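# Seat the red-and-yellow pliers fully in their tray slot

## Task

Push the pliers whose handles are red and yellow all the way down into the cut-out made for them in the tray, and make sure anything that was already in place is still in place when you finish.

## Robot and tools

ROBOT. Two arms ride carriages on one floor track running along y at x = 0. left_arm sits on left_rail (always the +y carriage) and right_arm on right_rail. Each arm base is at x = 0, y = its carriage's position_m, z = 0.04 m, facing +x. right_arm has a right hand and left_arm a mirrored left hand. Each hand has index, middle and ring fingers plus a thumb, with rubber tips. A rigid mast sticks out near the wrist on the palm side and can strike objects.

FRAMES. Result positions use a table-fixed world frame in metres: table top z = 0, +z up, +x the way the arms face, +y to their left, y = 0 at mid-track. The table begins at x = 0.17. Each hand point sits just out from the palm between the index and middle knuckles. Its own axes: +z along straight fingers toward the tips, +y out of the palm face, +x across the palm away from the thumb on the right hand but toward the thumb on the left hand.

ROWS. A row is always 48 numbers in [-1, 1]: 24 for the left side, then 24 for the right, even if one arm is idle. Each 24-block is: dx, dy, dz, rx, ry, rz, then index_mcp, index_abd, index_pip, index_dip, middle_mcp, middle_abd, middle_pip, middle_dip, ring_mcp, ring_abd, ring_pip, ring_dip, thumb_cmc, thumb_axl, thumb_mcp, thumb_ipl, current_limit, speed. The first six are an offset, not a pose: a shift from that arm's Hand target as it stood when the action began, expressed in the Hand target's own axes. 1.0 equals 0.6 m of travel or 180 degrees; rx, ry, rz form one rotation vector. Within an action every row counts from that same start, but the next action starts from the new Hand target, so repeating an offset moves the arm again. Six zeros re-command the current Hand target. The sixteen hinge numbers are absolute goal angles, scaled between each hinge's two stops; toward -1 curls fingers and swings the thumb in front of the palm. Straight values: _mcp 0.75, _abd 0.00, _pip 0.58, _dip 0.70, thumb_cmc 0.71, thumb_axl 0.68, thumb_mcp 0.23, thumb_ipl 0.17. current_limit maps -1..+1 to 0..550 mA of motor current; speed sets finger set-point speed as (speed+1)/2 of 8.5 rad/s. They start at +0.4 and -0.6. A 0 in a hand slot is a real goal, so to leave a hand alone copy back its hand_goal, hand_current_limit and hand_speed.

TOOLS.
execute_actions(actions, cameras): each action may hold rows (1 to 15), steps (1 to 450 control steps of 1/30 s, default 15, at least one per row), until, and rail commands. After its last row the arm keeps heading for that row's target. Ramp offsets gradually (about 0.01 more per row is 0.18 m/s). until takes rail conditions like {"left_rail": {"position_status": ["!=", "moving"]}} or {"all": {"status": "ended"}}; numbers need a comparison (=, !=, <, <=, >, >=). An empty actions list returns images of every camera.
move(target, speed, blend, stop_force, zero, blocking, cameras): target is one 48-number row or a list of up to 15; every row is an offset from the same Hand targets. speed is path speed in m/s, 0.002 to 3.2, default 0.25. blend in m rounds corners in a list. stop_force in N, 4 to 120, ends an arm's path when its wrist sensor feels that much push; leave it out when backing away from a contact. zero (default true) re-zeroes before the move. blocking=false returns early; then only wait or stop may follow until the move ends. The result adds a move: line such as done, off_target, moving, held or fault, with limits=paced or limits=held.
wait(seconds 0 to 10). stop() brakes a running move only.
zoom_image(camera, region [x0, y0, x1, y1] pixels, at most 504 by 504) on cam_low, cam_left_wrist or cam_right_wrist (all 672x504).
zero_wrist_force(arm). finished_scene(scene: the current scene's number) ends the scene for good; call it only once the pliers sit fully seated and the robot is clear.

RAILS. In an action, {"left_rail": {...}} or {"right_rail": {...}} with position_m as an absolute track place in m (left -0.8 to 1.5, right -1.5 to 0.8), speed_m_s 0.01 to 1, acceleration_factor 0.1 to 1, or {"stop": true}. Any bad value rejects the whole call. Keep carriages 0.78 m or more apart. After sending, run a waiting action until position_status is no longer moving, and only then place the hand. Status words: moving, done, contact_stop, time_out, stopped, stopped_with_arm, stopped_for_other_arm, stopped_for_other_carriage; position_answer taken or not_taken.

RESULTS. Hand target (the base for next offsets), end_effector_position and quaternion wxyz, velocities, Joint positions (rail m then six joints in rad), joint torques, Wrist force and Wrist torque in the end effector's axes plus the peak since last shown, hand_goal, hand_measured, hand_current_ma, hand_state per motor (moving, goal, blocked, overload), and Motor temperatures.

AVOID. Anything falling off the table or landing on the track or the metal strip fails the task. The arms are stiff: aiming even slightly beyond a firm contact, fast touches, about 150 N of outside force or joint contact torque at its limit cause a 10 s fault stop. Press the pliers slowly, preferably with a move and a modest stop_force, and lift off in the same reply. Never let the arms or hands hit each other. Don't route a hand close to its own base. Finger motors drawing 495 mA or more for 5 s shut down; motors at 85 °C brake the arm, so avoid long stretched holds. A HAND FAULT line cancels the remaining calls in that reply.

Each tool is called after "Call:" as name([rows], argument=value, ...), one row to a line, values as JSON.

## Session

Scene 1 done. Now scene 2.

Call:
execute_actions(actions=[])

Scene clock: 0.00 s.
left_arm: end_effector_position=(+0.3781, +0.7438, +0.6699) hand_goal=(+0.754, +0.000, +0.576, +0.696, +0.754, +0.000, +0.576, +0.696, +0.754, +0.000, +0.576, +0.696, +0.714, +0.678, +0.226, +0.168) hand_measured=(+0.754, +0.000, +0.576, +0.696, +0.754, +0.000, +0.576, +0.696, +0.754, +0.000, +0.576, +0.696, +0.714, +0.678, +0.226, +0.168) hand_current_ma=(+0, +0, +0, +0, +0, +0, +0, +0, +0, +0, +0, +0, +0, +0, +0, +0) hand_state=(goal, goal, goal, goal, goal, goal, goal, goal, goal, goal, goal, goal, goal, goal, goal, goal) hand_current_limit=0.40 hand_speed=-0.60 end_effector_quat_wxyz=(+0.000, +1.000, +0.000, +0.000) | right_arm: end_effector_position=(+0.3781, -0.5862, +0.6699) hand_goal=(+0.754, +0.000, +0.576, +0.696, +0.754, +0.000, +0.576, +0.696, +0.754, +0.000, +0.576, +0.696, +0.714, +0.678, +0.226, +0.168) hand_measured=(+0.754, +0.000, +0.576, +0.696, +0.754, +0.000, +0.576, +0.696, +0.754, +0.000, +0.576, +0.696, +0.714, +0.678, +0.226, +0.168) hand_current_ma=(+0, +0, +0, +0, +0, +0, +0, +0, +0, +0, +0, +0, +0, +0, +0, +0) hand_state=(goal, goal, goal, goal, goal, goal, goal, goal, goal, goal, goal, goal, goal, goal, goal, goal) hand_current_limit=0.40 hand_speed=-0.60 end_effector_quat_wxyz=(+0.000, +0.000, +1.000, +0.000)
Joint positions: left_arm=[0.75 -0.281 -1.775 1.606 1.739 1.571 -1.851] | right_arm=[-0.75 -0.281 -1.775 1.606 1.739 1.571 1.29]
Joint velocities: within noise
Joint torques (N m): no reading
Motor temperatures (°C): left_arm=[19 28 24 22 26 24] | right_arm=[21 19 21 26 24 29]
Wrist force (N): no reading
Wrist torque (N m): no reading
Wrist force, peak (N): no reading
Hand target: left_arm +0.3781, +0.7438, +0.6699; +0.000, +1.000, +0.000, +0.000 | right_arm +0.3781, -0.5862, +0.6699; +0.000, +0.000, +1.000, +0.000
left_rail: position_m=0.750 position_status=done
right_rail: position_m=-0.750 position_status=done

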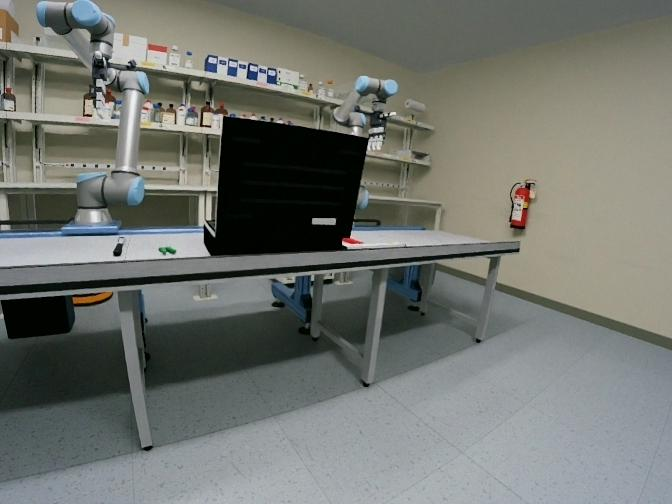

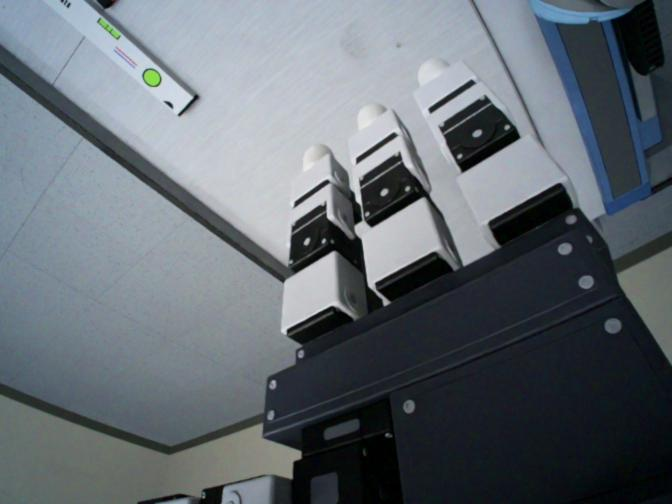

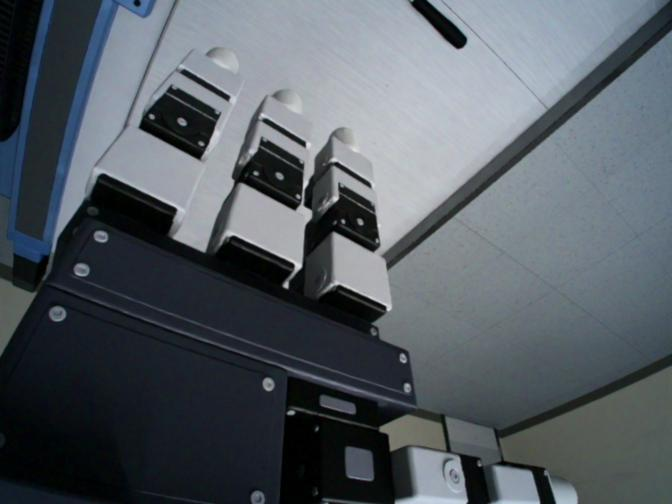

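Call:
zoom_image(camera="cam_low", region=[320, 190, 480, 280])

Call:
zoom_image(camera="cam_low", region=[80, 190, 260, 280])

Call:
zoom_image(camera="cam_left_wrist", region=[0, 0, 250, 150])

Scaled by 3.150.

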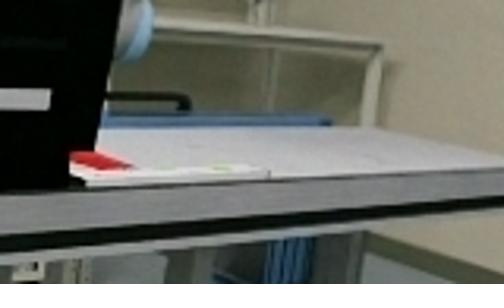

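Scaled by 2.800.

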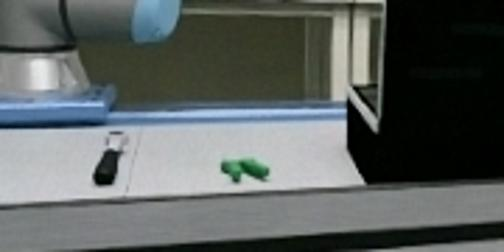

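Scaled by 2.016 from the camera's 672x504 image, which has a finer 960x720 frame.

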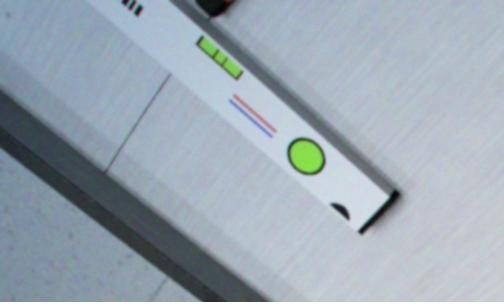

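Call:
execute_actions([
  {"left_rail":{"position_m":0.2,"speed_m_s":0.5,"acceleration_factor":0.5},"steps":150,"until":{"left_rail":{"position_status":["!=","moving"]}}},
], cameras=["cam_left_wrist","cam_right_wrist"])

Scene clock: 2.83 s.
left_arm: end_effector_position=(+0.3781, +0.1939, +0.6699) hand_goal=(+0.754, +0.000, +0.576, +0.696, +0.754, +0.000, +0.576, +0.696, +0.754, +0.000, +0.576, +0.696, +0.714, +0.678, +0.226, +0.168) hand_measured=(+0.754, +0.000, +0.576, +0.696, +0.754, +0.000, +0.576, +0.696, +0.754, +0.000, +0.576, +0.696, +0.714, +0.678, +0.224, +0.168) hand_current_ma=(-1, +0, +1, +0, -1, +0, +1, +0, -1, +0, +1, +0, +0, -1, -4, +0) hand_state=(goal, goal, goal, goal, goal, goal, goal, goal, goal, goal, goal, goal, goal, goal, goal, goal) hand_current_limit=0.40 hand_speed=-0.60 end_effector_quat_wxyz=(+0.000, +1.000, +0.000, +0.000) | right_arm: end_effector_position=(+0.3781, -0.5862, +0.6699) hand_goal=(+0.754, +0.000, +0.576, +0.696, +0.754, +0.000, +0.576, +0.696, +0.754, +0.000, +0.576, +0.696, +0.714, +0.678, +0.226, +0.168) hand_measured=(+0.754, +0.000, +0.576, +0.696, +0.754, +0.000, +0.576, +0.696, +0.754, +0.000, +0.576, +0.696, +0.714, +0.678, +0.224, +0.168) hand_current_ma=(+0, +0, +0, +0, +0, +0, +0, +0, +0, +0, +0, +0, +0, +0, -1, +0) hand_state=(goal, goal, goal, goal, goal, goal, goal, goal, goal, goal, goal, goal, goal, goal, goal, goal) hand_current_limit=0.40 hand_speed=-0.60 end_effector_quat_wxyz=(+0.000, +0.000, +1.000, +0.000)
Joint positions: left_arm=[0.2 -0.281 -1.775 1.606 1.739 1.571 -1.851] | right_arm=[-0.75 -0.281 -1.775 1.606 1.739 1.571 1.29]
Joint torques (N m): left_arm=[2.22 -18.61 -39.07 3.48 0.29 0.57] | right_arm=[2.62 -21.93 -33.93 3.44 -0.15 -0.19]
Wrist force (N): left_arm=[-0.3 0.0 0.0] | right_arm=[-0.1 0.1 -0.1]
Wrist torque (N m): left_arm=[0.00 0.04 -0.02] | right_arm=[0.02 0.01 -0.01]
Wrist force, peak (N): left_arm=[-0.3 -1.2 0.2] | right_arm=[0.4 0.1 -0.2]
Hand target: left_arm +0.3781, +0.1939, +0.6699; +0.000, +1.000, +0.000, +0.000 | right_arm +0.3781, -0.5862, +0.6699; +0.000, +0.000, +1.000, +0.000
left_rail: position_m=0.200 speed_m_s=0.50 position_status=done
right_rail: position_m=-0.750 position_status=done
camera_calibration:
cam_left_wrist: T_world_to_cam=[[-0.783782, 0.619143, 0.0484532, 0.106626], [0.471656, 0.542687, 0.695005, -0.788847], [0.404012, 0.567586, -0.717371, 0.338159], [0, 0, 0, 1]] pos_world=[0.319016, 0.170146, 0.785671]
Images, in order (width x height): cam_left_wrist 672x504, cam_right_wrist 672x504.

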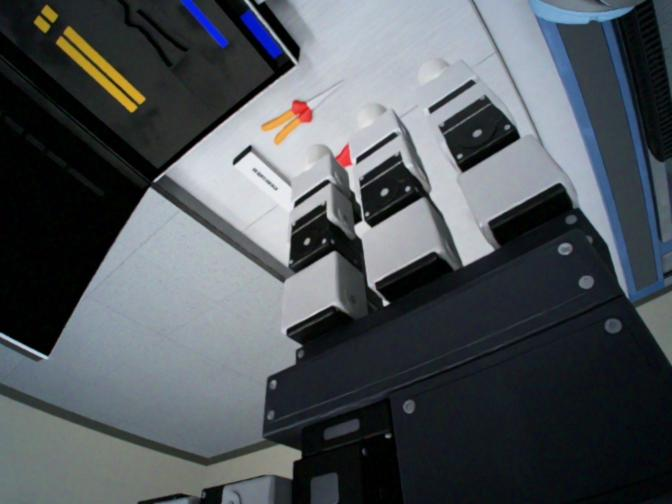

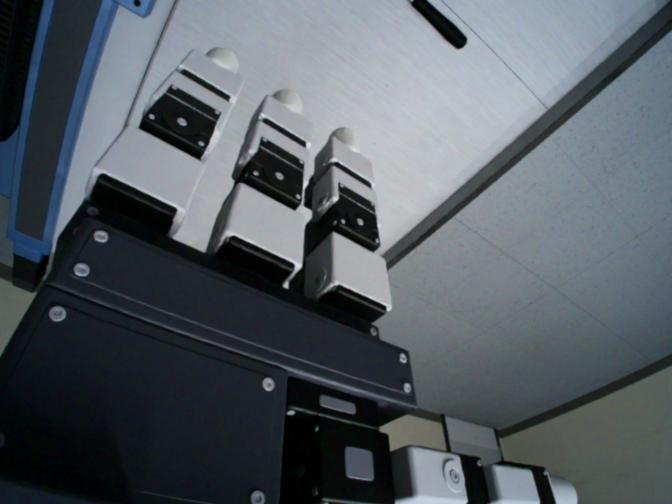

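Call:
zoom_image(camera="cam_left_wrist", region=[220, 50, 380, 210])

Call:
zoom_image(camera="cam_left_wrist", region=[40, 0, 300, 200])

Scaled by 3.150 from the camera's 672x504 image, which has a finer 960x720 frame.

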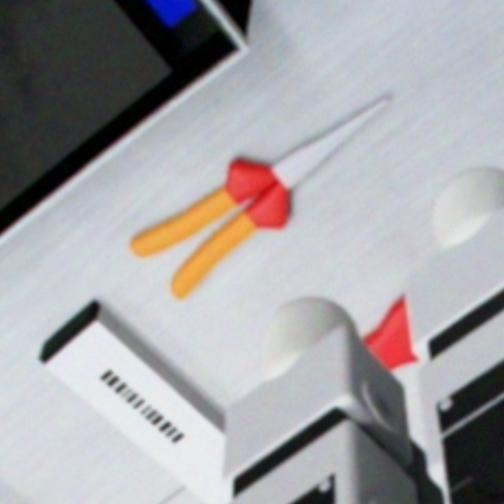

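Scaled by 1.938 from the camera's 672x504 image, which has a finer 960x720 frame.

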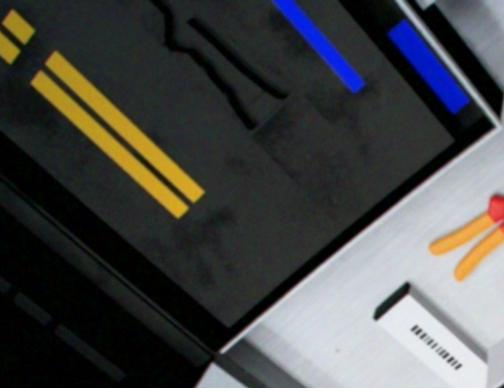

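Call:
execute_actions([
  {"left_rail":{"position_m":0.42,"speed_m_s":0.5,"acceleration_factor":0.5},"steps":150,"until":{"left_rail":{"position_status":["!=","moving"]}}},
], cameras=["cam_left_wrist"])

Call:
zoom_image(camera="cam_left_wrist", region=[60, 0, 360, 240])

Call:
move(target=[0.37,0.6017,0.5,0,-0.1556,0,0.754,0,0.576,0.696,0.754,0,0.576,0.696,0.754,0,0.576,0.696,0.714,0.678,0.226,0.168,0.4,-0.6,0,0,0,0,0,0,0.754,0,0.576,0.696,0.754,0,0.576,0.696,0.754,0,0.576,0.696,0.714,0.678,0.226,0.168,0.4,-0.6], speed=0.35, cameras=["cam_left_wrist"])

Call:
zoom_image(camera="cam_left_wrist", region=[60, 0, 300, 240])

Scene clock: 7.07 s.
left_arm: end_effector_position=(+0.3781, +0.4138, +0.6699) hand_goal=(+0.754, +0.000, +0.576, +0.696, +0.754, +0.000, +0.576, +0.696, +0.754, +0.000, +0.576, +0.696, +0.714, +0.678, +0.226, +0.168) hand_measured=(+0.754, +0.000, +0.576, +0.696, +0.754, +0.000, +0.576, +0.696, +0.754, +0.000, +0.576, +0.696, +0.714, +0.678, +0.224, +0.168) hand_current_ma=(-1, +0, +1, +0, -1, +0, +1, +0, -1, +0, +1, +0, +0, -1, -4, +0) hand_state=(goal, goal, goal, goal, goal, goal, goal, goal, goal, goal, goal, goal, goal, goal, goal, goal) hand_current_limit=0.40 hand_speed=-0.60 end_effector_quat_wxyz=(+0.000, +1.000, +0.000, +0.000) | right_arm: end_effector_position=(+0.3781, -0.5862, +0.6699) hand_goal=(+0.754, +0.000, +0.576, +0.696, +0.754, +0.000, +0.576, +0.696, +0.754, +0.000, +0.576, +0.696, +0.714, +0.678, +0.226, +0.168) hand_measured=(+0.754, +0.000, +0.576, +0.696, +0.754, +0.000, +0.576, +0.696, +0.754, +0.000, +0.576, +0.696, +0.714, +0.678, +0.224, +0.168) hand_current_ma=(+0, +0, +0, +0, +0, +0, +0, +0, +0, +0, +0, +0, +0, +0, -1, +0) hand_state=(goal, goal, goal, goal, goal, goal, goal, goal, goal, goal, goal, goal, goal, goal, goal, goal) hand_current_limit=0.40 hand_speed=-0.60 end_effector_quat_wxyz=(+0.000, +0.000, +1.000, +0.000)
Joint positions: left_arm=[0.42 -0.281 -1.775 1.606 1.739 1.571 -1.851] | right_arm=[-0.75 -0.281 -1.775 1.606 1.739 1.571 1.29]
Joint torques (N m): left_arm=[0.71 -20.34 -38.49 3.6 0.4 0.45] | right_arm=[0.69 -20.49 -34.22 3.72 0.04 0.14]
Wrist force (N): left_arm=[0.0 0.1 0.1] | right_arm=[0.1 0.0 -0.1]
Wrist torque (N m): left_arm=[0.00 0.01 0.00] | right_arm=[0.01 -0.02 0.00]
Wrist force, peak (N): left_arm=[-0.1 1.1 0.3] | right_arm=[0.0 -0.2 -0.4]
Hand target: left_arm +0.3781, +0.4138, +0.6699; +0.000, +1.000, +0.000, +0.000 | right_arm +0.3781, -0.5862, +0.6699; +0.000, +0.000, +1.000, +0.000
left_rail: position_m=0.420 speed_m_s=0.50 position_status=done
right_rail: position_m=-0.750 position_status=done
camera_calibration:
cam_left_wrist: T_world_to_cam=[[-0.783782, 0.619143, 0.0484532, -0.0295854], [0.471656, 0.542687, 0.695005, -0.908238], [0.404012, 0.567586, -0.717371, 0.21329], [0, 0, 0, 1]] pos_world=[0.319016, 0.390146, 0.785671]
Images, in order (width x height): cam_left_wrist 672x504.

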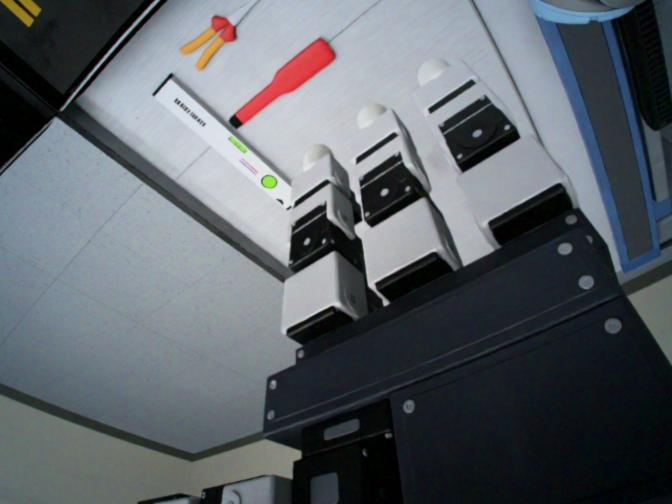

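Scaled by 1.680 from the camera's 672x504 image, which has a finer 960x720 frame.

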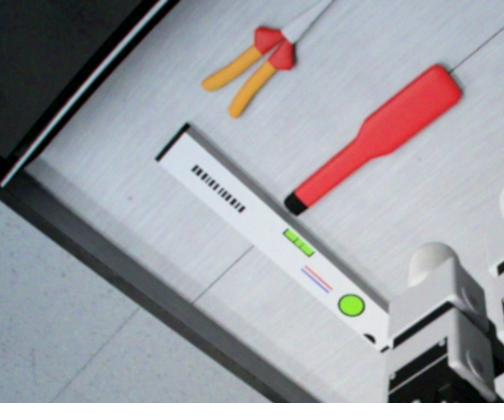

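Scene clock: 9.20 s.
left_arm: end_effector_position=(+0.6001, +0.0528, +0.3700) hand_goal=(+0.754, +0.000, +0.576, +0.696, +0.754, +0.000, +0.576, +0.696, +0.754, +0.000, +0.576, +0.696, +0.714, +0.678, +0.226, +0.168) hand_measured=(+0.754, +0.000, +0.576, +0.696, +0.754, +0.000, +0.576, +0.696, +0.754, +0.000, +0.576, +0.696, +0.714, +0.678, +0.224, +0.168) hand_current_ma=(-1, +0, +1, +0, -1, +0, +1, +0, -1, +0, +1, +0, +0, -1, -4, +0) hand_state=(goal, goal, goal, goal, goal, goal, goal, goal, goal, goal, goal, goal, goal, goal, goal, goal) hand_current_limit=0.40 hand_speed=-0.60 end_effector_quat_wxyz=(+0.000, +0.970, +0.000, -0.242) | right_arm: end_effector_position=(+0.3781, -0.5862, +0.6699) hand_goal=(+0.754, +0.000, +0.576, +0.696, +0.754, +0.000, +0.576, +0.696, +0.754, +0.000, +0.576, +0.696, +0.714, +0.678, +0.226, +0.168) hand_measured=(+0.754, +0.000, +0.576, +0.696, +0.754, +0.000, +0.576, +0.696, +0.754, +0.000, +0.576, +0.696, +0.714, +0.678, +0.224, +0.168) hand_current_ma=(+0, +0, +0, +0, +0, +0, +0, +0, +0, +0, +0, +0, +0, +0, -1, +0) hand_state=(goal, goal, goal, goal, goal, goal, goal, goal, goal, goal, goal, goal, goal, goal, goal, goal) hand_current_limit=0.40 hand_speed=-0.60 end_effector_quat_wxyz=(+0.000, +0.000, +1.000, +0.000)
Joint positions: left_arm=[0.42 -0.619 -1.049 1.409 1.62 1.847 -2.133] | right_arm=[-0.75 -0.281 -1.775 1.606 1.739 1.571 1.29]
Joint torques (N m): left_arm=[-9.07 -59.69 -48.95 6.17 3.02 2.71] | right_arm=[1.03 -23.61 -35.79 3.57 -0.05 -0.19]
Wrist force (N): left_arm=[0.1 0.4 0.4] | right_arm=[0.3 0.0 -0.2]
Wrist torque (N m): left_arm=[0.03 0.10 0.01] | right_arm=[0.01 -0.03 0.02]
Wrist force, peak (N): left_arm=[1.3 2.0 1.3] | right_arm=[0.3 -0.3 -0.5]
Hand target: left_arm +0.6001, +0.0528, +0.3700; +0.000, +0.970, +0.000, -0.242 | right_arm +0.3781, -0.5862, +0.6699; +0.000, +0.000, +1.000, +0.000
Off the commanded pose: left_arm 0.000 m, 0 deg | right_arm 0.000 m, 0 deg.
left_rail: position_m=0.420 speed_m_s=0.50 position_status=done
right_rail: position_m=-0.750 position_status=done
move: done
camera_calibration:
cam_left_wrist: T_world_to_cam=[[-0.669297, 0.619076, 0.410836, 0.179694], [0.74273, 0.542718, 0.392184, -0.659248], [0.0198232, 0.567628, -0.823046, 0.382991], [0, 0, 0, 1]] pos_world=[0.60232, 0.029146, 0.499941]
Images, in order (width x height): cam_left_wrist 672x504.

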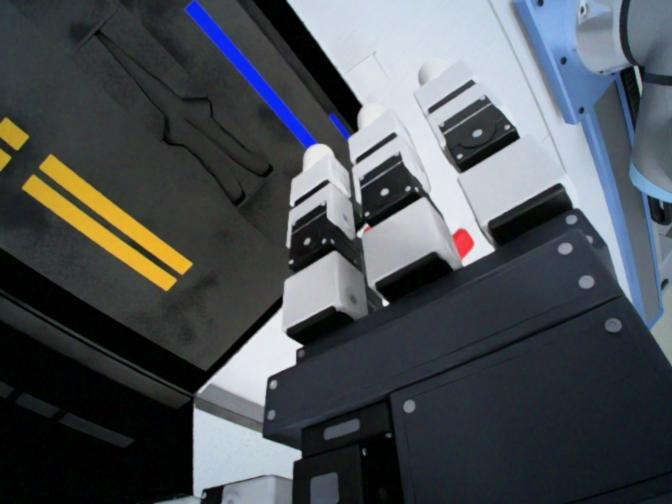

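Scaled by 2.100 from the camera's 672x504 image, which has a finer 960x720 frame.

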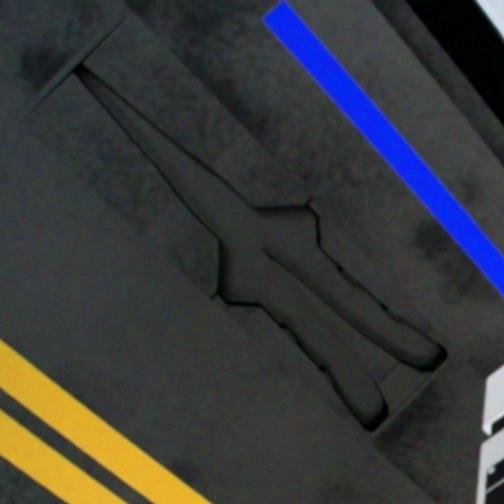

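Call:
execute_actions([
  {"left_rail":{"position_m":0.78,"speed_m_s":0.5,"acceleration_factor":0.5},"steps":150,"until":{"left_rail":{"position_status":["!=","moving"]}}},
])

Call:
move(target=[-0.0735,0.05,0.0392,0,0,0,0.754,0,0.576,0.696,0.754,0,0.576,0.696,0.754,0,0.576,0.696,0.714,0.678,0.226,0.168,0.4,-0.6,0,0,0,0,0,0,0.754,0,0.576,0.696,0.754,0,0.576,0.696,0.754,0,0.576,0.696,0.714,0.678,0.226,0.168,0.4,-0.6], speed=0.2, cameras=["cam_left_wrist"])

Call:
zoom_image(camera="cam_left_wrist", region=[60, 0, 300, 240])

Scene clock: 13.73 s.
left_arm: end_effector_position=(+0.6001, +0.4128, +0.3699) hand_goal=(+0.754, +0.000, +0.576, +0.696, +0.754, +0.000, +0.576, +0.696, +0.754, +0.000, +0.576, +0.696, +0.714, +0.678, +0.226, +0.168) hand_measured=(+0.754, +0.000, +0.576, +0.696, +0.754, +0.000, +0.576, +0.696, +0.754, +0.000, +0.576, +0.696, +0.714, +0.678, +0.224, +0.168) hand_current_ma=(-1, +0, +1, +0, -1, +0, +1, +0, -1, +0, +1, +0, +0, -1, -4, +0) hand_state=(goal, goal, goal, goal, goal, goal, goal, goal, goal, goal, goal, goal, goal, goal, goal, goal) hand_current_limit=0.40 hand_speed=-0.60 end_effector_quat_wxyz=(+0.000, +0.970, +0.000, -0.242) | right_arm: end_effector_position=(+0.3781, -0.5862, +0.6699) hand_goal=(+0.754, +0.000, +0.576, +0.696, +0.754, +0.000, +0.576, +0.696, +0.754, +0.000, +0.576, +0.696, +0.714, +0.678, +0.226, +0.168) hand_measured=(+0.754, +0.000, +0.576, +0.696, +0.754, +0.000, +0.576, +0.696, +0.754, +0.000, +0.576, +0.696, +0.714, +0.678, +0.224, +0.168) hand_current_ma=(+0, +0, +0, +0, +0, +0, +0, +0, +0, +0, +0, +0, +0, +0, -1, +0) hand_state=(goal, goal, goal, goal, goal, goal, goal, goal, goal, goal, goal, goal, goal, goal, goal, goal) hand_current_limit=0.40 hand_speed=-0.60 end_effector_quat_wxyz=(+0.000, +0.000, +1.000, +0.000)
Joint positions: left_arm=[0.78 -0.619 -1.049 1.409 1.62 1.847 -2.133] | right_arm=[-0.75 -0.281 -1.775 1.606 1.739 1.571 1.29]
Joint torques (N m): left_arm=[7.52 -73.48 -44.78 5.87 2.14 2.63] | right_arm=[2.41 -19.18 -34.89 3.57 0.07 -0.4]
Wrist force (N): left_arm=[0.2 0.1 0.1] | right_arm=[0.1 0.0 -0.2]
Wrist torque (N m): left_arm=[0.01 0.07 0.02] | right_arm=[0.01 -0.02 0.01]
Wrist force, peak (N): left_arm=[-0.1 1.0 0.6] | right_arm=[0.5 -0.2 -0.2]
Hand target: left_arm +0.6001, +0.4128, +0.3700; +0.000, +0.970, +0.000, -0.242 | right_arm +0.3781, -0.5862, +0.6699; +0.000, +0.000, +1.000, +0.000
Off the commanded pose: left_arm 0.000 m, 0 deg | right_arm 0.000 m, 0 deg.
left_rail: position_m=0.780 speed_m_s=0.50 position_status=done
right_rail: position_m=-0.750 position_status=done

Scene clock: 14.63 s.
left_arm: end_effector_position=(+0.5502, +0.3829, +0.3699) hand_goal=(+0.754, +0.000, +0.576, +0.696, +0.754, +0.000, +0.576, +0.696, +0.754, +0.000, +0.576, +0.696, +0.714, +0.678, +0.226, +0.168) hand_measured=(+0.754, +0.000, +0.576, +0.696, +0.754, +0.000, +0.576, +0.696, +0.754, +0.000, +0.576, +0.696, +0.714, +0.678, +0.224, +0.168) hand_current_ma=(-1, +0, +1, +0, -1, +0, +1, +0, -1, +0, +1, +0, +0, -1, -4, +0) hand_state=(goal, goal, goal, goal, goal, goal, goal, goal, goal, goal, goal, goal, goal, goal, goal, goal) hand_current_limit=0.40 hand_speed=-0.60 end_effector_quat_wxyz=(+0.000, +0.970, +0.000, -0.242) | right_arm: end_effector_position=(+0.3781, -0.5862, +0.6699) hand_goal=(+0.754, +0.000, +0.576, +0.696, +0.754, +0.000, +0.576, +0.696, +0.754, +0.000, +0.576, +0.696, +0.714, +0.678, +0.226, +0.168) hand_measured=(+0.754, +0.000, +0.576, +0.696, +0.754, +0.000, +0.576, +0.696, +0.754, +0.000, +0.576, +0.696, +0.714, +0.678, +0.224, +0.168) hand_current_ma=(+0, +0, +0, +0, +0, +0, +0, +0, +0, +0, +0, +0, +0, +0, -1, +0) hand_state=(goal, goal, goal, goal, goal, goal, goal, goal, goal, goal, goal, goal, goal, goal, goal, goal) hand_current_limit=0.40 hand_speed=-0.60 end_effector_quat_wxyz=(+0.000, +0.000, +1.000, +0.000)
Joint positions: left_arm=[0.78 -0.695 -1.102 1.486 1.574 1.876 -2.206] | right_arm=[-0.75 -0.281 -1.775 1.606 1.739 1.571 1.29]
Joint torques (N m): left_arm=[-7.49 -81.19 -23.13 2.19 3.09 -1.66] | right_arm=[1.33 -20.72 -35.38 3.39 0.3 0.23]
Wrist force (N): left_arm=[-0.2 0.2 0.2] | right_arm=[0.1 0.0 0.1]
Wrist torque (N m): left_arm=[0.02 0.10 0.09] | right_arm=[-0.01 -0.02 0.00]
Wrist force, peak (N): left_arm=[-0.9 0.7 0.4] | right_arm=[0.1 0.1 -0.4]
Hand target: left_arm +0.5501, +0.3828, +0.3699; +0.000, +0.970, +0.000, -0.242 | right_arm +0.3781, -0.5862, +0.6699; +0.000, +0.000, +1.000, +0.000
Off the commanded pose: left_arm 0.000 m, 0 deg | right_arm 0.000 m, 0 deg.
left_rail: position_m=0.780 speed_m_s=0.50 position_status=done
right_rail: position_m=-0.750 position_status=done
move: done
camera_calibration:
cam_left_wrist: T_world_to_cam=[[-0.669217, 0.619134, 0.410878, -0.0581061], [0.742802, 0.542651, 0.39214, -0.801292], [0.0198236, 0.567628, -0.823046, 0.196523], [0, 0, 0, 1]] pos_world=[0.55242, 0.359246, 0.499841]
Images, in order (width x height): cam_left_wrist 672x504.

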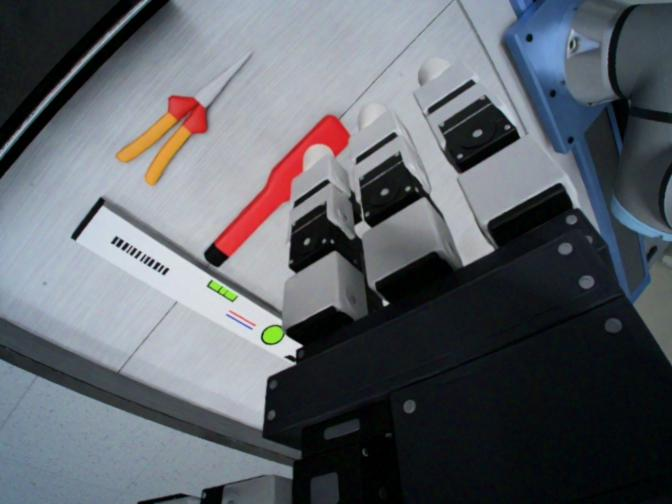

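Scaled by 2.100 from the camera's 672x504 image, which has a finer 960x720 frame.

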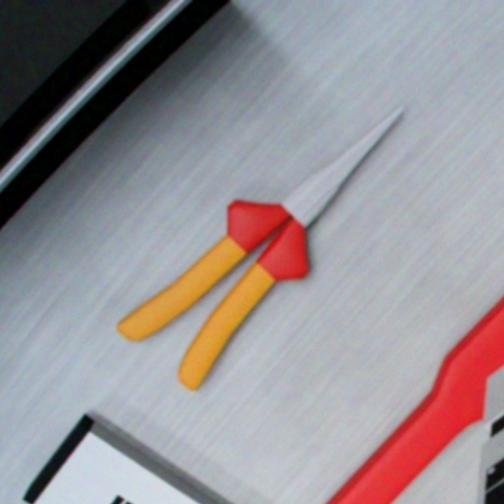

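Call:
move([
  [0.0177,0.0267,-0.0094,0.0971,0.3570,0.4144,-0.1781,0.2,0.0029,0.6957,-0.0836,0.2,-0.0438,0.6957,0.959,0,-0.883,-0.754,-0.70,0.677,0.2247,0.1676,0.75,-0.4,0,0,0,0,0,0,0.754,0,0.576,0.696,0.754,0,0.576,0.696,0.754,0,0.576,0.696,0.714,0.678,0.226,0.168,0.4,-0.6],
  [0.1533,0.0535,0.2017,-0.1556,-0.5723,-0.6643,-0.1781,0.2,0.0029,0.6957,-0.0836,0.2,-0.0438,0.6957,0.959,0,-0.883,-0.754,-0.70,0.677,0.2247,0.1676,0.75,-0.4,0,0,0,0,0,0,0.754,0,0.576,0.696,0.754,0,0.576,0.696,0.754,0,0.576,0.696,0.714,0.678,0.226,0.168,0.4,-0.6],
], speed=0.45, blend=[0.03,0], cameras=["cam_left_wrist","cam_low"])

Scene clock: 21.37 s.
left_arm: end_effector_position=(+0.5745, +0.3507, +0.2199) hand_goal=(-0.178, +0.200, +0.002, +0.696, -0.084, +0.200, -0.044, +0.696, +0.960, +0.000, -0.882, -0.754, -0.700, +0.678, +0.224, +0.168) hand_measured=(-0.178, +0.198, +0.006, +0.696, -0.084, +0.198, -0.040, +0.696, +0.954, +0.000, -0.880, -0.752, -0.702, +0.678, +0.222, +0.168) hand_current_ma=(+1, -2, +9, +0, -1, -3, +8, +0, -11, +0, +5, +5, -2, -1, -4, +0) hand_state=(goal, goal, goal, goal, goal, goal, goal, goal, goal, goal, goal, goal, goal, goal, goal, goal) hand_current_limit=0.75 hand_speed=-0.40 end_effector_quat_wxyz=(-0.011, +0.013, +0.755, -0.656) | right_arm: end_effector_position=(+0.3781, -0.5862, +0.6699) hand_goal=(+0.754, +0.000, +0.576, +0.696, +0.754, +0.000, +0.576, +0.696, +0.754, +0.000, +0.576, +0.696, +0.714, +0.678, +0.226, +0.168) hand_measured=(+0.754, +0.000, +0.576, +0.696, +0.754, +0.000, +0.576, +0.696, +0.754, +0.000, +0.576, +0.696, +0.714, +0.678, +0.224, +0.168) hand_current_ma=(+0, +0, +0, +0, +0, +0, +0, +0, +0, +0, +0, +0, +0, +0, -1, +0) hand_state=(goal, goal, goal, goal, goal, goal, goal, goal, goal, goal, goal, goal, goal, goal, goal, goal) hand_current_limit=0.40 hand_speed=-0.60 end_effector_quat_wxyz=(+0.000, +0.000, +1.000, +0.000)
Joint positions: left_arm=[0.78 -0.593 -1.255 1.912 -0.397 2.566 0.22] | right_arm=[-0.75 -0.281 -1.775 1.606 1.739 1.571 1.29]
Joint torques (N m): left_arm=[10.42 -42.95 -46.73 1.78 3.09 2.68] | right_arm=[-1.11 -22.23 -35.57 3.9 -0.04 -0.11]
Wrist force (N): left_arm=[0.6 0.1 0.2] | right_arm=[0.1 0.0 -0.3]
Wrist torque (N m): left_arm=[-0.14 0.01 0.03] | right_arm=[0.02 -0.01 0.00]
Wrist force, peak (N): left_arm=[1.2 0.3 0.0] | right_arm=[-0.2 -0.3 -0.3]
Hand target: left_arm +0.5745, +0.3507, +0.2199; -0.011, +0.013, +0.755, -0.656 | right_arm +0.3781, -0.5862, +0.6699; +0.000, +0.000, +1.000, +0.000
Off the commanded pose: left_arm 0.000 m, 0 deg | right_arm 0.000 m, 0 deg.
left_rail: position_m=0.780 speed_m_s=0.50 position_status=done
right_rail: position_m=-0.750 position_status=done
move: done
camera_calibration:
cam_left_wrist: T_world_to_cam=[[0.781774, -0.0645717, 0.620209, -0.600102], [-0.451266, 0.627827, 0.634186, -0.14011], [-0.430334, -0.77567, 0.46168, 0.538046], [0, 0, 0, 1]] pos_world=[0.637457, 0.466562, 0.21264]
Images, in order (width x height): cam_low 672x504, cam_left_wrist 672x504.

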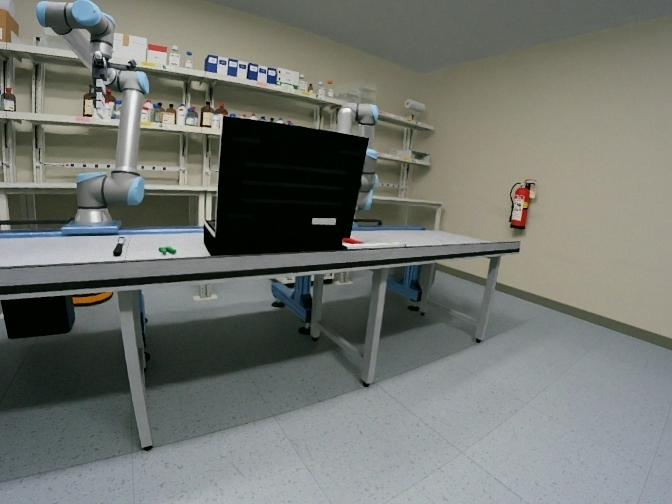

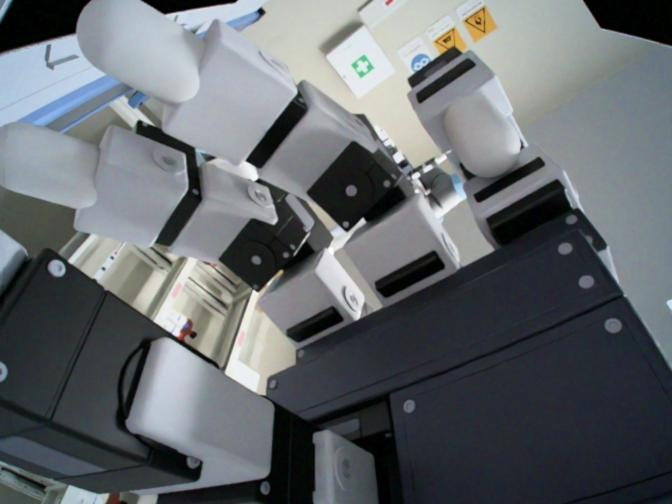

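Call:
move(target=[0,0.2228,0.0313,0,0,0,-0.1781,0.2,0.0029,0.6957,-0.0836,0.2,-0.0438,0.6957,0.959,0,-0.883,-0.754,-0.70,0.677,0.2247,0.1676,0.75,-0.4,0,0,0,0,0,0,0.754,0,0.576,0.696,0.754,0,0.576,0.696,0.754,0,0.576,0.696,0.714,0.678,0.226,0.168,0.4,-0.6], speed=0.12)

Call:
move(target=[0,0.0536,0.0075,0,0,0,-0.1781,0.2,0.0029,0.6957,-0.0836,0.2,-0.0438,0.6957,0.959,0,-0.883,-0.754,-0.70,0.677,0.2247,0.1676,0.75,-0.4,0,0,0,0,0,0,0.754,0,0.576,0.696,0.754,0,0.576,0.696,0.754,0,0.576,0.696,0.714,0.678,0.226,0.168,0.4,-0.6], speed=0.04, stop_force=6, cameras=["cam_left_wrist"])

Scene clock: 23.40 s.
left_arm: end_effector_position=(+0.5746, +0.3508, +0.0849) hand_goal=(-0.178, +0.200, +0.002, +0.696, -0.084, +0.200, -0.044, +0.696, +0.960, +0.000, -0.882, -0.754, -0.700, +0.678, +0.224, +0.168) hand_measured=(-0.178, +0.198, +0.006, +0.696, -0.084, +0.198, -0.040, +0.696, +0.954, +0.000, -0.880, -0.752, -0.702, +0.678, +0.222, +0.168) hand_current_ma=(+0, -2, +9, +0, -1, -3, +8, +0, -12, +0, +5, +5, -2, -1, -4, +0) hand_state=(goal, goal, goal, goal, goal, goal, goal, goal, goal, goal, goal, goal, goal, goal, goal, goal) hand_current_limit=0.75 hand_speed=-0.40 end_effector_quat_wxyz=(-0.011, +0.013, +0.755, -0.656) | right_arm: end_effector_position=(+0.3781, -0.5862, +0.6699) hand_goal=(+0.754, +0.000, +0.576, +0.696, +0.754, +0.000, +0.576, +0.696, +0.754, +0.000, +0.576, +0.696, +0.714, +0.678, +0.226, +0.168) hand_measured=(+0.754, +0.000, +0.576, +0.696, +0.754, +0.000, +0.576, +0.696, +0.754, +0.000, +0.576, +0.696, +0.714, +0.678, +0.224, +0.168) hand_current_ma=(+0, +0, +0, +0, +0, +0, +0, +0, +0, +0, +0, +0, +0, +0, -1, +0) hand_state=(goal, goal, goal, goal, goal, goal, goal, goal, goal, goal, goal, goal, goal, goal, goal, goal) hand_current_limit=0.40 hand_speed=-0.60 end_effector_quat_wxyz=(+0.000, +0.000, +1.000, +0.000)
Joint positions: left_arm=[0.78 -0.593 -1.09 1.98 -0.631 2.566 0.22] | right_arm=[-0.75 -0.281 -1.775 1.606 1.739 1.571 1.29]
Joint torques (N m): left_arm=[12.13 -50.4 -14.98 -2.23 3.09 -1.88] | right_arm=[-0.78 -22.37 -35.14 4.14 0.21 0.39]
Wrist force (N): left_arm=[0.8 0.5 0.0] | right_arm=[0.2 0.0 0.1]
Wrist torque (N m): left_arm=[-0.11 0.00 0.22] | right_arm=[-0.01 -0.03 0.01]
Wrist force, peak (N): left_arm=[1.0 1.3 0.1] | right_arm=[0.4 0.0 -0.2]
Hand target: left_arm +0.5746, +0.3508, +0.0849; -0.011, +0.013, +0.755, -0.656 | right_arm +0.3781, -0.5862, +0.6699; +0.000, +0.000, +1.000, +0.000
Off the commanded pose: left_arm 0.000 m, 0 deg | right_arm 0.000 m, 0 deg.
left_rail: position_m=0.780 speed_m_s=0.50 position_status=done
right_rail: position_m=-0.750 position_status=done
move: done

Scene clock: 25.03 s.
left_arm: end_effector_position=(+0.5746, +0.3508, +0.0698) hand_goal=(-0.178, +0.200, +0.002, +0.696, -0.084, +0.200, -0.044, +0.696, +0.960, +0.000, -0.882, -0.754, -0.700, +0.678, +0.224, +0.168) hand_measured=(-0.178, +0.198, +0.006, +0.696, -0.084, +0.198, -0.040, +0.696, +0.990, +0.000, -0.878, -0.752, -0.702, +0.678, +0.222, +0.168) hand_current_ma=(+0, -2, +9, +0, -1, -3, +7, +0, +94, +0, +8, +5, -2, -1, -4, +0) hand_state=(goal, goal, goal, goal, goal, goal, goal, goal, blocked, goal, goal, goal, goal, goal, goal, goal) hand_current_limit=0.75 hand_speed=-0.40 end_effector_quat_wxyz=(-0.011, +0.013, +0.755, -0.656) | right_arm: end_effector_position=(+0.3781, -0.5862, +0.6699) hand_goal=(+0.754, +0.000, +0.576, +0.696, +0.754, +0.000, +0.576, +0.696, +0.754, +0.000, +0.576, +0.696, +0.714, +0.678, +0.226, +0.168) hand_measured=(+0.754, +0.000, +0.576, +0.696, +0.754, +0.000, +0.576, +0.696, +0.754, +0.000, +0.576, +0.696, +0.714, +0.678, +0.224, +0.168) hand_current_ma=(+0, +0, +0, +0, +0, +0, +0, +0, +0, +0, +0, +0, +0, +0, -1, +0) hand_state=(goal, goal, goal, goal, goal, goal, goal, goal, goal, goal, goal, goal, goal, goal, goal, goal) hand_current_limit=0.40 hand_speed=-0.60 end_effector_quat_wxyz=(+0.000, +0.000, +1.000, +0.000)
Joint positions: left_arm=[0.78 -0.593 -1.068 1.985 -0.656 2.566 0.22] | right_arm=[-0.75 -0.281 -1.775 1.606 1.739 1.571 1.29]
Joint torques (N m): left_arm=[-4.22 -73.42 -38.34 1.94 -1.6 -2.04] | right_arm=[0.46 -20.04 -34.99 3.59 0.32 0.11]
Wrist force (N): left_arm=[1.3 -1.2 0.0] | right_arm=[0.1 -0.2 -0.2]
Wrist torque (N m): left_arm=[-0.03 0.00 0.34] | right_arm=[-0.01 -0.01 0.00]
Wrist force, peak (N): left_arm=[3.0 -26.9 -10.6] | right_arm=[0.5 0.3 -0.1]
Hand target: left_arm +0.5746, +0.3508, +0.0698; -0.011, +0.013, +0.755, -0.656 (not the last commanded pose) | right_arm +0.3781, -0.5862, +0.6699; +0.000, +0.000, +1.000, +0.000
Off the commanded pose: left_arm 0.017 m, 0 deg | right_arm 0.000 m, 0 deg.
left_rail: position_m=0.780 speed_m_s=0.50 position_status=done
right_rail: position_m=-0.750 position_status=done
move: contact (left_arm)
camera_calibration:
cam_left_wrist: T_world_to_cam=[[0.781714, -0.0646805, 0.620274, -0.506989], [-0.451274, 0.627812, 0.634195, -0.0449883], [-0.430436, -0.775673, 0.461581, 0.607615], [0, 0, 0, 1]] pos_world=[0.637557, 0.466762, 0.0625398]
Images, in order (width x height): cam_left_wrist 672x504.

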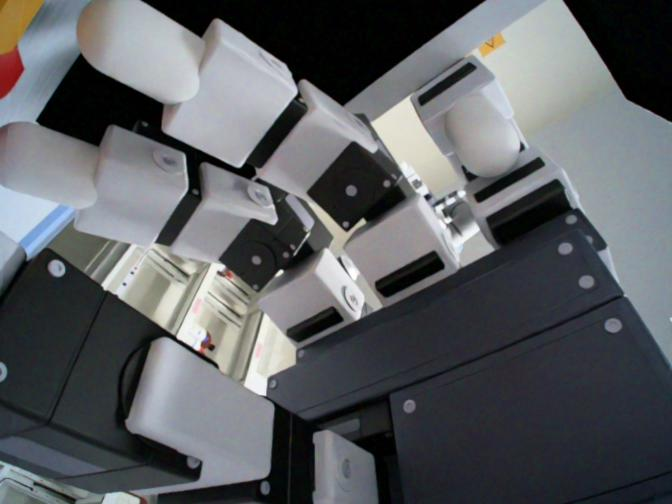

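Call:
move([
  [0,-0.066,-0.0093,0,0,0,-0.1781,0.2,0.0029,0.6957,-0.0836,0.2,-0.0438,0.6957,0.959,0,-0.883,-0.754,-0.70,0.677,0.2247,0.1676,0.75,-0.2,0,0,0,0,0,0,0.754,0,0.576,0.696,0.754,0,0.576,0.696,0.754,0,0.576,0.696,0.714,0.678,0.226,0.168,0.4,-0.6],
  [0,-0.0669,-0.0159,0,0,0,-0.1781,0.2,0.0029,0.6957,-0.0836,0.2,-0.0438,0.6957,0.99,0,0.99,0.99,-0.70,0.677,0.2247,0.1676,0.75,-0.2,0,0,0,0,0,0,0.754,0,0.576,0.696,0.754,0,0.576,0.696,0.754,0,0.576,0.696,0.714,0.678,0.226,0.168,0.4,-0.6],
  [0,-0.0669,-0.0159,0,0,0,-0.1781,0.2,0.0029,0.6957,-0.0836,0.2,-0.0438,0.6957,0.99,0,0.99,0.99,-0.70,0.677,0.2247,0.1676,0.75,-0.2,0,0,0,0,0,0,0.754,0,0.576,0.696,0.754,0,0.576,0.696,0.754,0,0.576,0.696,0.714,0.678,0.226,0.168,0.4,-0.6],
], speed=0.08)

Call:
move(target=[0,0.0924,0.013,0,0,0,-0.1781,0.2,0.0029,0.6957,-0.0836,0.2,-0.0438,0.6957,0.99,0,0.99,0.99,-0.70,0.677,0.2247,0.1676,0.75,-0.2,0,0,0,0,0,0,0.754,0,0.576,0.696,0.754,0,0.576,0.696,0.754,0,0.576,0.696,0.714,0.678,0.226,0.168,0.4,-0.6], speed=0.04, stop_force=6)

Scene clock: 28.87 s.
left_arm: end_effector_position=(+0.5747, +0.3547, +0.1109) hand_goal=(-0.178, +0.200, +0.002, +0.696, -0.084, +0.200, -0.044, +0.696, +0.990, +0.000, +0.990, +0.990, -0.700, +0.678, +0.224, +0.168) hand_measured=(-0.178, +0.198, +0.006, +0.696, -0.084, +0.198, -0.040, +0.696, +0.970, +0.000, +0.984, +0.986, -0.702, +0.678, +0.222, +0.168) hand_current_ma=(+0, -2, +9, +0, -1, -3, +7, +0, -55, +0, -12, -6, -2, -1, -4, +0) hand_state=(goal, goal, goal, goal, goal, goal, goal, goal, goal, goal, goal, goal, goal, goal, goal, goal) hand_current_limit=0.75 hand_speed=-0.20 end_effector_quat_wxyz=(-0.011, +0.013, +0.755, -0.656) | right_arm: end_effector_position=(+0.3781, -0.5862, +0.6699) hand_goal=(+0.754, +0.000, +0.576, +0.696, +0.754, +0.000, +0.576, +0.696, +0.754, +0.000, +0.576, +0.696, +0.714, +0.678, +0.226, +0.168) hand_measured=(+0.754, +0.000, +0.576, +0.696, +0.754, +0.000, +0.576, +0.696, +0.754, +0.000, +0.576, +0.696, +0.714, +0.678, +0.224, +0.168) hand_current_ma=(+0, +0, +0, +0, +0, +0, +0, +0, +0, +0, +0, +0, +0, +0, -1, +0) hand_state=(goal, goal, goal, goal, goal, goal, goal, goal, goal, goal, goal, goal, goal, goal, goal, goal) hand_current_limit=0.40 hand_speed=-0.60 end_effector_quat_wxyz=(+0.000, +0.000, +1.000, +0.000)
Joint positions: left_arm=[0.78 -0.588 -1.126 1.973 -0.585 2.572 0.223] | right_arm=[-0.75 -0.281 -1.775 1.606 1.739 1.571 1.29]
Joint torques (N m): left_arm=[10.78 -74.39 -16.21 1.59 3.06 2.55] | right_arm=[1.65 -21.03 -35.46 3.67 0.56 -0.22]
Wrist force (N): left_arm=[0.9 0.4 0.2] | right_arm=[0.0 0.1 -0.2]
Wrist torque (N m): left_arm=[-0.14 0.01 0.07] | right_arm=[0.03 0.01 0.00]
Wrist force, peak (N): left_arm=[1.5 -1.6 -0.1] | right_arm=[0.4 -0.3 -0.2]
Hand target: left_arm +0.5747, +0.3547, +0.1109; -0.011, +0.013, +0.755, -0.656 | right_arm +0.3781, -0.5862, +0.6699; +0.000, +0.000, +1.000, +0.000
Off the commanded pose: left_arm 0.000 m, 0 deg | right_arm 0.000 m, 0 deg.
left_rail: position_m=0.780 speed_m_s=0.50 position_status=done
right_rail: position_m=-0.750 position_status=done
move: done

Scene clock: 31.47 s.
left_arm: end_effector_position=(+0.5747, +0.3547, +0.0581) hand_goal=(-0.178, +0.200, +0.002, +0.696, -0.084, +0.200, -0.044, +0.696, +0.990, +0.000, +0.990, +0.990, -0.700, +0.678, +0.224, +0.168) hand_measured=(-0.174, +0.214, +0.002, +0.694, -0.084, +0.200, -0.040, +0.696, +0.970, +0.000, +0.984, +0.986, -0.702, +0.678, +0.222, +0.168) hand_current_ma=(+6, +29, +1, -2, -1, +0, +7, +0, -55, +0, -12, -6, -2, -1, -4, +0) hand_state=(goal, goal, goal, goal, goal, goal, goal, goal, goal, goal, goal, goal, goal, goal, goal, goal) hand_current_limit=0.75 hand_speed=-0.20 end_effector_quat_wxyz=(-0.011, +0.013, +0.755, -0.656) | right_arm: end_effector_position=(+0.3781, -0.5862, +0.6699) hand_goal=(+0.754, +0.000, +0.576, +0.696, +0.754, +0.000, +0.576, +0.696, +0.754, +0.000, +0.576, +0.696, +0.714, +0.678, +0.226, +0.168) hand_measured=(+0.754, +0.000, +0.576, +0.696, +0.754, +0.000, +0.576, +0.696, +0.754, +0.000, +0.576, +0.696, +0.714, +0.678, +0.224, +0.168) hand_current_ma=(+0, +0, +0, +0, +0, +0, +0, +0, +0, +0, +0, +0, +0, +0, -1, +0) hand_state=(goal, goal, goal, goal, goal, goal, goal, goal, goal, goal, goal, goal, goal, goal, goal, goal) hand_current_limit=0.40 hand_speed=-0.60 end_effector_quat_wxyz=(+0.000, +0.000, +1.000, +0.000)
Joint positions: left_arm=[0.78 -0.588 -1.053 1.989 -0.675 2.572 0.223] | right_arm=[-0.75 -0.281 -1.775 1.606 1.739 1.571 1.29]
Joint torques (N m): left_arm=[9.51 -76.36 -38.36 1.79 1.4 1.72] | right_arm=[1.81 -19.76 -36.68 4.23 0.26 0.3]
Wrist force (N): left_arm=[1.4 0.3 0.2] | right_arm=[0.1 0.0 -0.1]
Wrist torque (N m): left_arm=[-0.12 -0.03 0.04] | right_arm=[0.01 -0.01 0.01]
Wrist force, peak (N): left_arm=[2.6 -6.7 2.2] | right_arm=[-0.2 0.5 -0.2]
Hand target: left_arm +0.5747, +0.3547, +0.0581; -0.011, +0.013, +0.755, -0.656 (not the last commanded pose) | right_arm +0.3781, -0.5862, +0.6699; +0.000, +0.000, +1.000, +0.000
Off the commanded pose: left_arm 0.003 m, 0 deg | right_arm 0.000 m, 0 deg.
left_rail: position_m=0.780 speed_m_s=0.50 position_status=done
right_rail: position_m=-0.750 position_status=done
move: contact (left_arm)

Call:
move([
  [0,-0.0248,-0.0035,0,0,0,-0.1781,0.2,0.0029,0.6957,-0.0836,0.2,-0.0438,0.6957,0.99,0,0.99,0.99,-0.70,0.677,0.2247,0.1676,0.75,-0.2,0,0,0,0,0,0,0.754,0,0.576,0.696,0.754,0,0.576,0.696,0.754,0,0.576,0.696,0.714,0.678,0.226,0.168,0.4,-0.6],
  [0.005,-0.0237,0.0031,0,0,0,-0.1781,0.2,0.0029,0.6957,-0.0836,0.2,-0.0438,0.6957,0.99,0,0.99,0.99,-0.70,0.677,0.2247,0.1676,0.75,-0.2,0,0,0,0,0,0,0.754,0,0.576,0.696,0.754,0,0.576,0.696,0.754,0,0.576,0.696,0.714,0.678,0.226,0.168,0.4,-0.6],
], speed=0.06, blend=[0.003,0])

Call:
move(target=[0,0.033,0.0046,0,0,0,-0.1781,0.2,0.0029,0.6957,-0.0836,0.2,-0.0438,0.6957,0.99,0,0.99,0.99,-0.70,0.677,0.2247,0.1676,0.75,-0.2,0,0,0,0,0,0,0.754,0,0.576,0.696,0.754,0,0.576,0.696,0.754,0,0.576,0.696,0.714,0.678,0.226,0.168,0.4,-0.6], speed=0.03, stop_force=5)

Scene clock: 32.80 s.
left_arm: end_effector_position=(+0.5717, +0.3510, +0.0719) hand_goal=(-0.178, +0.200, +0.002, +0.696, -0.084, +0.200, -0.044, +0.696, +0.990, +0.000, +0.990, +0.990, -0.700, +0.678, +0.224, +0.168) hand_measured=(-0.178, +0.202, +0.002, +0.694, -0.084, +0.200, -0.040, +0.696, +0.970, +0.000, +0.984, +0.986, -0.702, +0.678, +0.222, +0.168) hand_current_ma=(+0, +3, +1, -2, -1, +0, +7, +0, -55, +0, -12, -6, -2, -1, -4, +0) hand_state=(goal, goal, goal, goal, goal, goal, goal, goal, goal, goal, goal, goal, goal, goal, goal, goal) hand_current_limit=0.75 hand_speed=-0.20 end_effector_quat_wxyz=(-0.011, +0.013, +0.755, -0.656) | right_arm: end_effector_position=(+0.3781, -0.5862, +0.6699) hand_goal=(+0.754, +0.000, +0.576, +0.696, +0.754, +0.000, +0.576, +0.696, +0.754, +0.000, +0.576, +0.696, +0.714, +0.678, +0.226, +0.168) hand_measured=(+0.754, +0.000, +0.576, +0.696, +0.754, +0.000, +0.576, +0.696, +0.754, +0.000, +0.576, +0.696, +0.714, +0.678, +0.224, +0.168) hand_current_ma=(+0, +0, +0, +0, +0, +0, +0, +0, +0, +0, +0, +0, +0, +0, -1, +0) hand_state=(goal, goal, goal, goal, goal, goal, goal, goal, goal, goal, goal, goal, goal, goal, goal, goal) hand_current_limit=0.40 hand_speed=-0.60 end_effector_quat_wxyz=(+0.000, +0.000, +1.000, +0.000)
Joint positions: left_arm=[0.78 -0.596 -1.075 1.99 -0.656 2.564 0.219] | right_arm=[-0.75 -0.281 -1.775 1.606 1.739 1.571 1.29]
Joint torques (N m): left_arm=[-8.88 -75.23 -13.91 -2.58 -1.84 -1.84] | right_arm=[2.13 -21.46 -37.05 4.4 0.26 -0.05]
Wrist force (N): left_arm=[0.9 0.1 0.2] | right_arm=[0.1 0.1 0.0]
Wrist torque (N m): left_arm=[-0.16 -0.01 0.32] | right_arm=[0.01 -0.02 0.01]
Wrist force, peak (N): left_arm=[1.6 0.1 0.4] | right_arm=[-0.1 0.2 -0.6]
Hand target: left_arm +0.5716, +0.3510, +0.0719; -0.011, +0.013, +0.755, -0.656 | right_arm +0.3781, -0.5862, +0.6699; +0.000, +0.000, +1.000, +0.000
Off the commanded pose: left_arm 0.000 m, 0 deg | right_arm 0.000 m, 0 deg.
left_rail: position_m=0.780 speed_m_s=0.50 position_status=done
right_rail: position_m=-0.750 position_status=done
move: done; blend cut to 0.0025 m at target 1

Scene clock: 34.37 s.
left_arm: end_effector_position=(+0.5716, +0.3510, +0.0519) hand_goal=(-0.178, +0.200, +0.002, +0.696, -0.084, +0.200, -0.044, +0.696, +0.990, +0.000, +0.990, +0.990, -0.700, +0.678, +0.224, +0.168) hand_measured=(-0.178, +0.202, +0.002, +0.694, -0.084, +0.200, -0.040, +0.696, +0.970, +0.000, +0.984, +0.986, -0.702, +0.678, +0.222, +0.168) hand_current_ma=(+0, +3, +1, -2, -1, +0, +7, +0, -55, +0, -12, -6, -2, -1, -4, +0) hand_state=(goal, goal, goal, goal, goal, goal, goal, goal, goal, goal, goal, goal, goal, goal, goal, goal) hand_current_limit=0.75 hand_speed=-0.20 end_effector_quat_wxyz=(-0.011, +0.013, +0.755, -0.656) | right_arm: end_effector_position=(+0.3781, -0.5862, +0.6699) hand_goal=(+0.754, +0.000, +0.576, +0.696, +0.754, +0.000, +0.576, +0.696, +0.754, +0.000, +0.576, +0.696, +0.714, +0.678, +0.226, +0.168) hand_measured=(+0.754, +0.000, +0.576, +0.696, +0.754, +0.000, +0.576, +0.696, +0.754, +0.000, +0.576, +0.696, +0.714, +0.678, +0.224, +0.168) hand_current_ma=(+0, +0, +0, +0, +0, +0, +0, +0, +0, +0, +0, +0, +0, +0, -1, +0) hand_state=(goal, goal, goal, goal, goal, goal, goal, goal, goal, goal, goal, goal, goal, goal, goal, goal) hand_current_limit=0.40 hand_speed=-0.60 end_effector_quat_wxyz=(+0.000, +0.000, +1.000, +0.000)
Joint positions: left_arm=[0.78 -0.596 -1.046 1.995 -0.69 2.564 0.219] | right_arm=[-0.75 -0.281 -1.775 1.606 1.739 1.571 1.29]
Joint torques (N m): left_arm=[8.59 -51 -12.26 -2.55 2.29 -1.75] | right_arm=[1.6 -21.76 -36.21 4.25 0.61 0.59]
Wrist force (N): left_arm=[1.3 0.3 0.1] | right_arm=[0.1 0.2 -0.1]
Wrist torque (N m): left_arm=[-0.13 -0.06 0.36] | right_arm=[0.03 -0.01 0.01]
Wrist force, peak (N): left_arm=[1.3 0.3 0.1] | right_arm=[0.5 0.0 -0.1]
Hand target: left_arm +0.5716, +0.3510, +0.0519; -0.011, +0.013, +0.755, -0.656 | right_arm +0.3781, -0.5862, +0.6699; +0.000, +0.000, +1.000, +0.000
Off the commanded pose: left_arm 0.000 m, 0 deg | right_arm 0.000 m, 0 deg.
left_rail: position_m=0.780 speed_m_s=0.50 position_status=done
right_rail: position_m=-0.750 position_status=done
move: done

Call:
execute_actions([
  {"rows":[[0,0,0,0,0,0,-0.3493,0.2,0.1241,0.6957,-0.3014,0.2,0.0219,0.6957,0.99,0,0.99,0.99,-0.70,0.677,0.0562,0.0378,0.75,-0.85,0,0,0,0,0,0,0.754,0,0.576,0.696,0.754,0,0.576,0.696,0.754,0,0.576,0.696,0.714,0.678,0.226,0.168,0.4,-0.6]],"steps":45},
])

Scene clock: 36.30 s.
left_arm: end_effector_position=(+0.5716, +0.3510, +0.0519) hand_goal=(-0.350, +0.200, +0.124, +0.696, -0.302, +0.200, +0.022, +0.696, +0.990, +0.000, +0.990, +0.990, -0.700, +0.678, +0.056, +0.038) hand_measured=(-0.302, +0.200, +0.136, +0.700, -0.172, +0.206, +0.042, +0.702, +0.970, +0.000, +0.984, +0.986, -0.706, +0.678, +0.144, +0.082) hand_current_ma=(+171, +0, +29, +7, +481, +10, +56, +14, -55, +0, -12, -6, -14, -1, +454, +197) hand_state=(blocked, goal, goal, goal, blocked, goal, blocked, goal, goal, goal, goal, goal, goal, goal, blocked, blocked) hand_current_limit=0.75 hand_speed=-0.85 end_effector_quat_wxyz=(-0.011, +0.013, +0.755, -0.656) | right_arm: end_effector_position=(+0.3781, -0.5862, +0.6699) hand_goal=(+0.754, +0.000, +0.576, +0.696, +0.754, +0.000, +0.576, +0.696, +0.754, +0.000, +0.576, +0.696, +0.714, +0.678, +0.226, +0.168) hand_measured=(+0.754, +0.000, +0.576, +0.696, +0.754, +0.000, +0.576, +0.696, +0.754, +0.000, +0.576, +0.696, +0.714, +0.678, +0.224, +0.168) hand_current_ma=(+0, +0, +0, +0, +0, +0, +0, +0, +0, +0, +0, +0, +0, +0, -1, +0) hand_state=(goal, goal, goal, goal, goal, goal, goal, goal, goal, goal, goal, goal, goal, goal, goal, goal) hand_current_limit=0.40 hand_speed=-0.60 end_effector_quat_wxyz=(+0.000, +0.000, +1.000, +0.000)
Joint positions: left_arm=[0.78 -0.596 -1.046 1.995 -0.69 2.564 0.219] | right_arm=[-0.75 -0.281 -1.775 1.606 1.739 1.571 1.29]
Joint torques (N m): left_arm=[9.97 -51.49 -13.34 -0.4 2.22 -1.88] | right_arm=[1.33 -20.52 -37.38 3.83 -0.12 0.18]
Wrist force (N): left_arm=[0.3 -1.4 0.8] | right_arm=[0.0 -0.1 -0.1]
Wrist torque (N m): left_arm=[-0.09 -0.01 0.35] | right_arm=[0.00 -0.01 0.00]
Wrist force, peak (N): left_arm=[0.2 -1.9 1.0] | right_arm=[-0.1 -0.4 -0.1]
Hand target: left_arm +0.5716, +0.3510, +0.0519; -0.011, +0.013, +0.755, -0.656 | right_arm +0.3781, -0.5862, +0.6699; +0.000, +0.000, +1.000, +0.000
Off the commanded pose: left_arm 0.000 m, 0 deg | right_arm 0.000 m, 0 deg.
left_rail: position_m=0.780 speed_m_s=0.50 position_status=done
right_rail: position_m=-0.750 position_status=done


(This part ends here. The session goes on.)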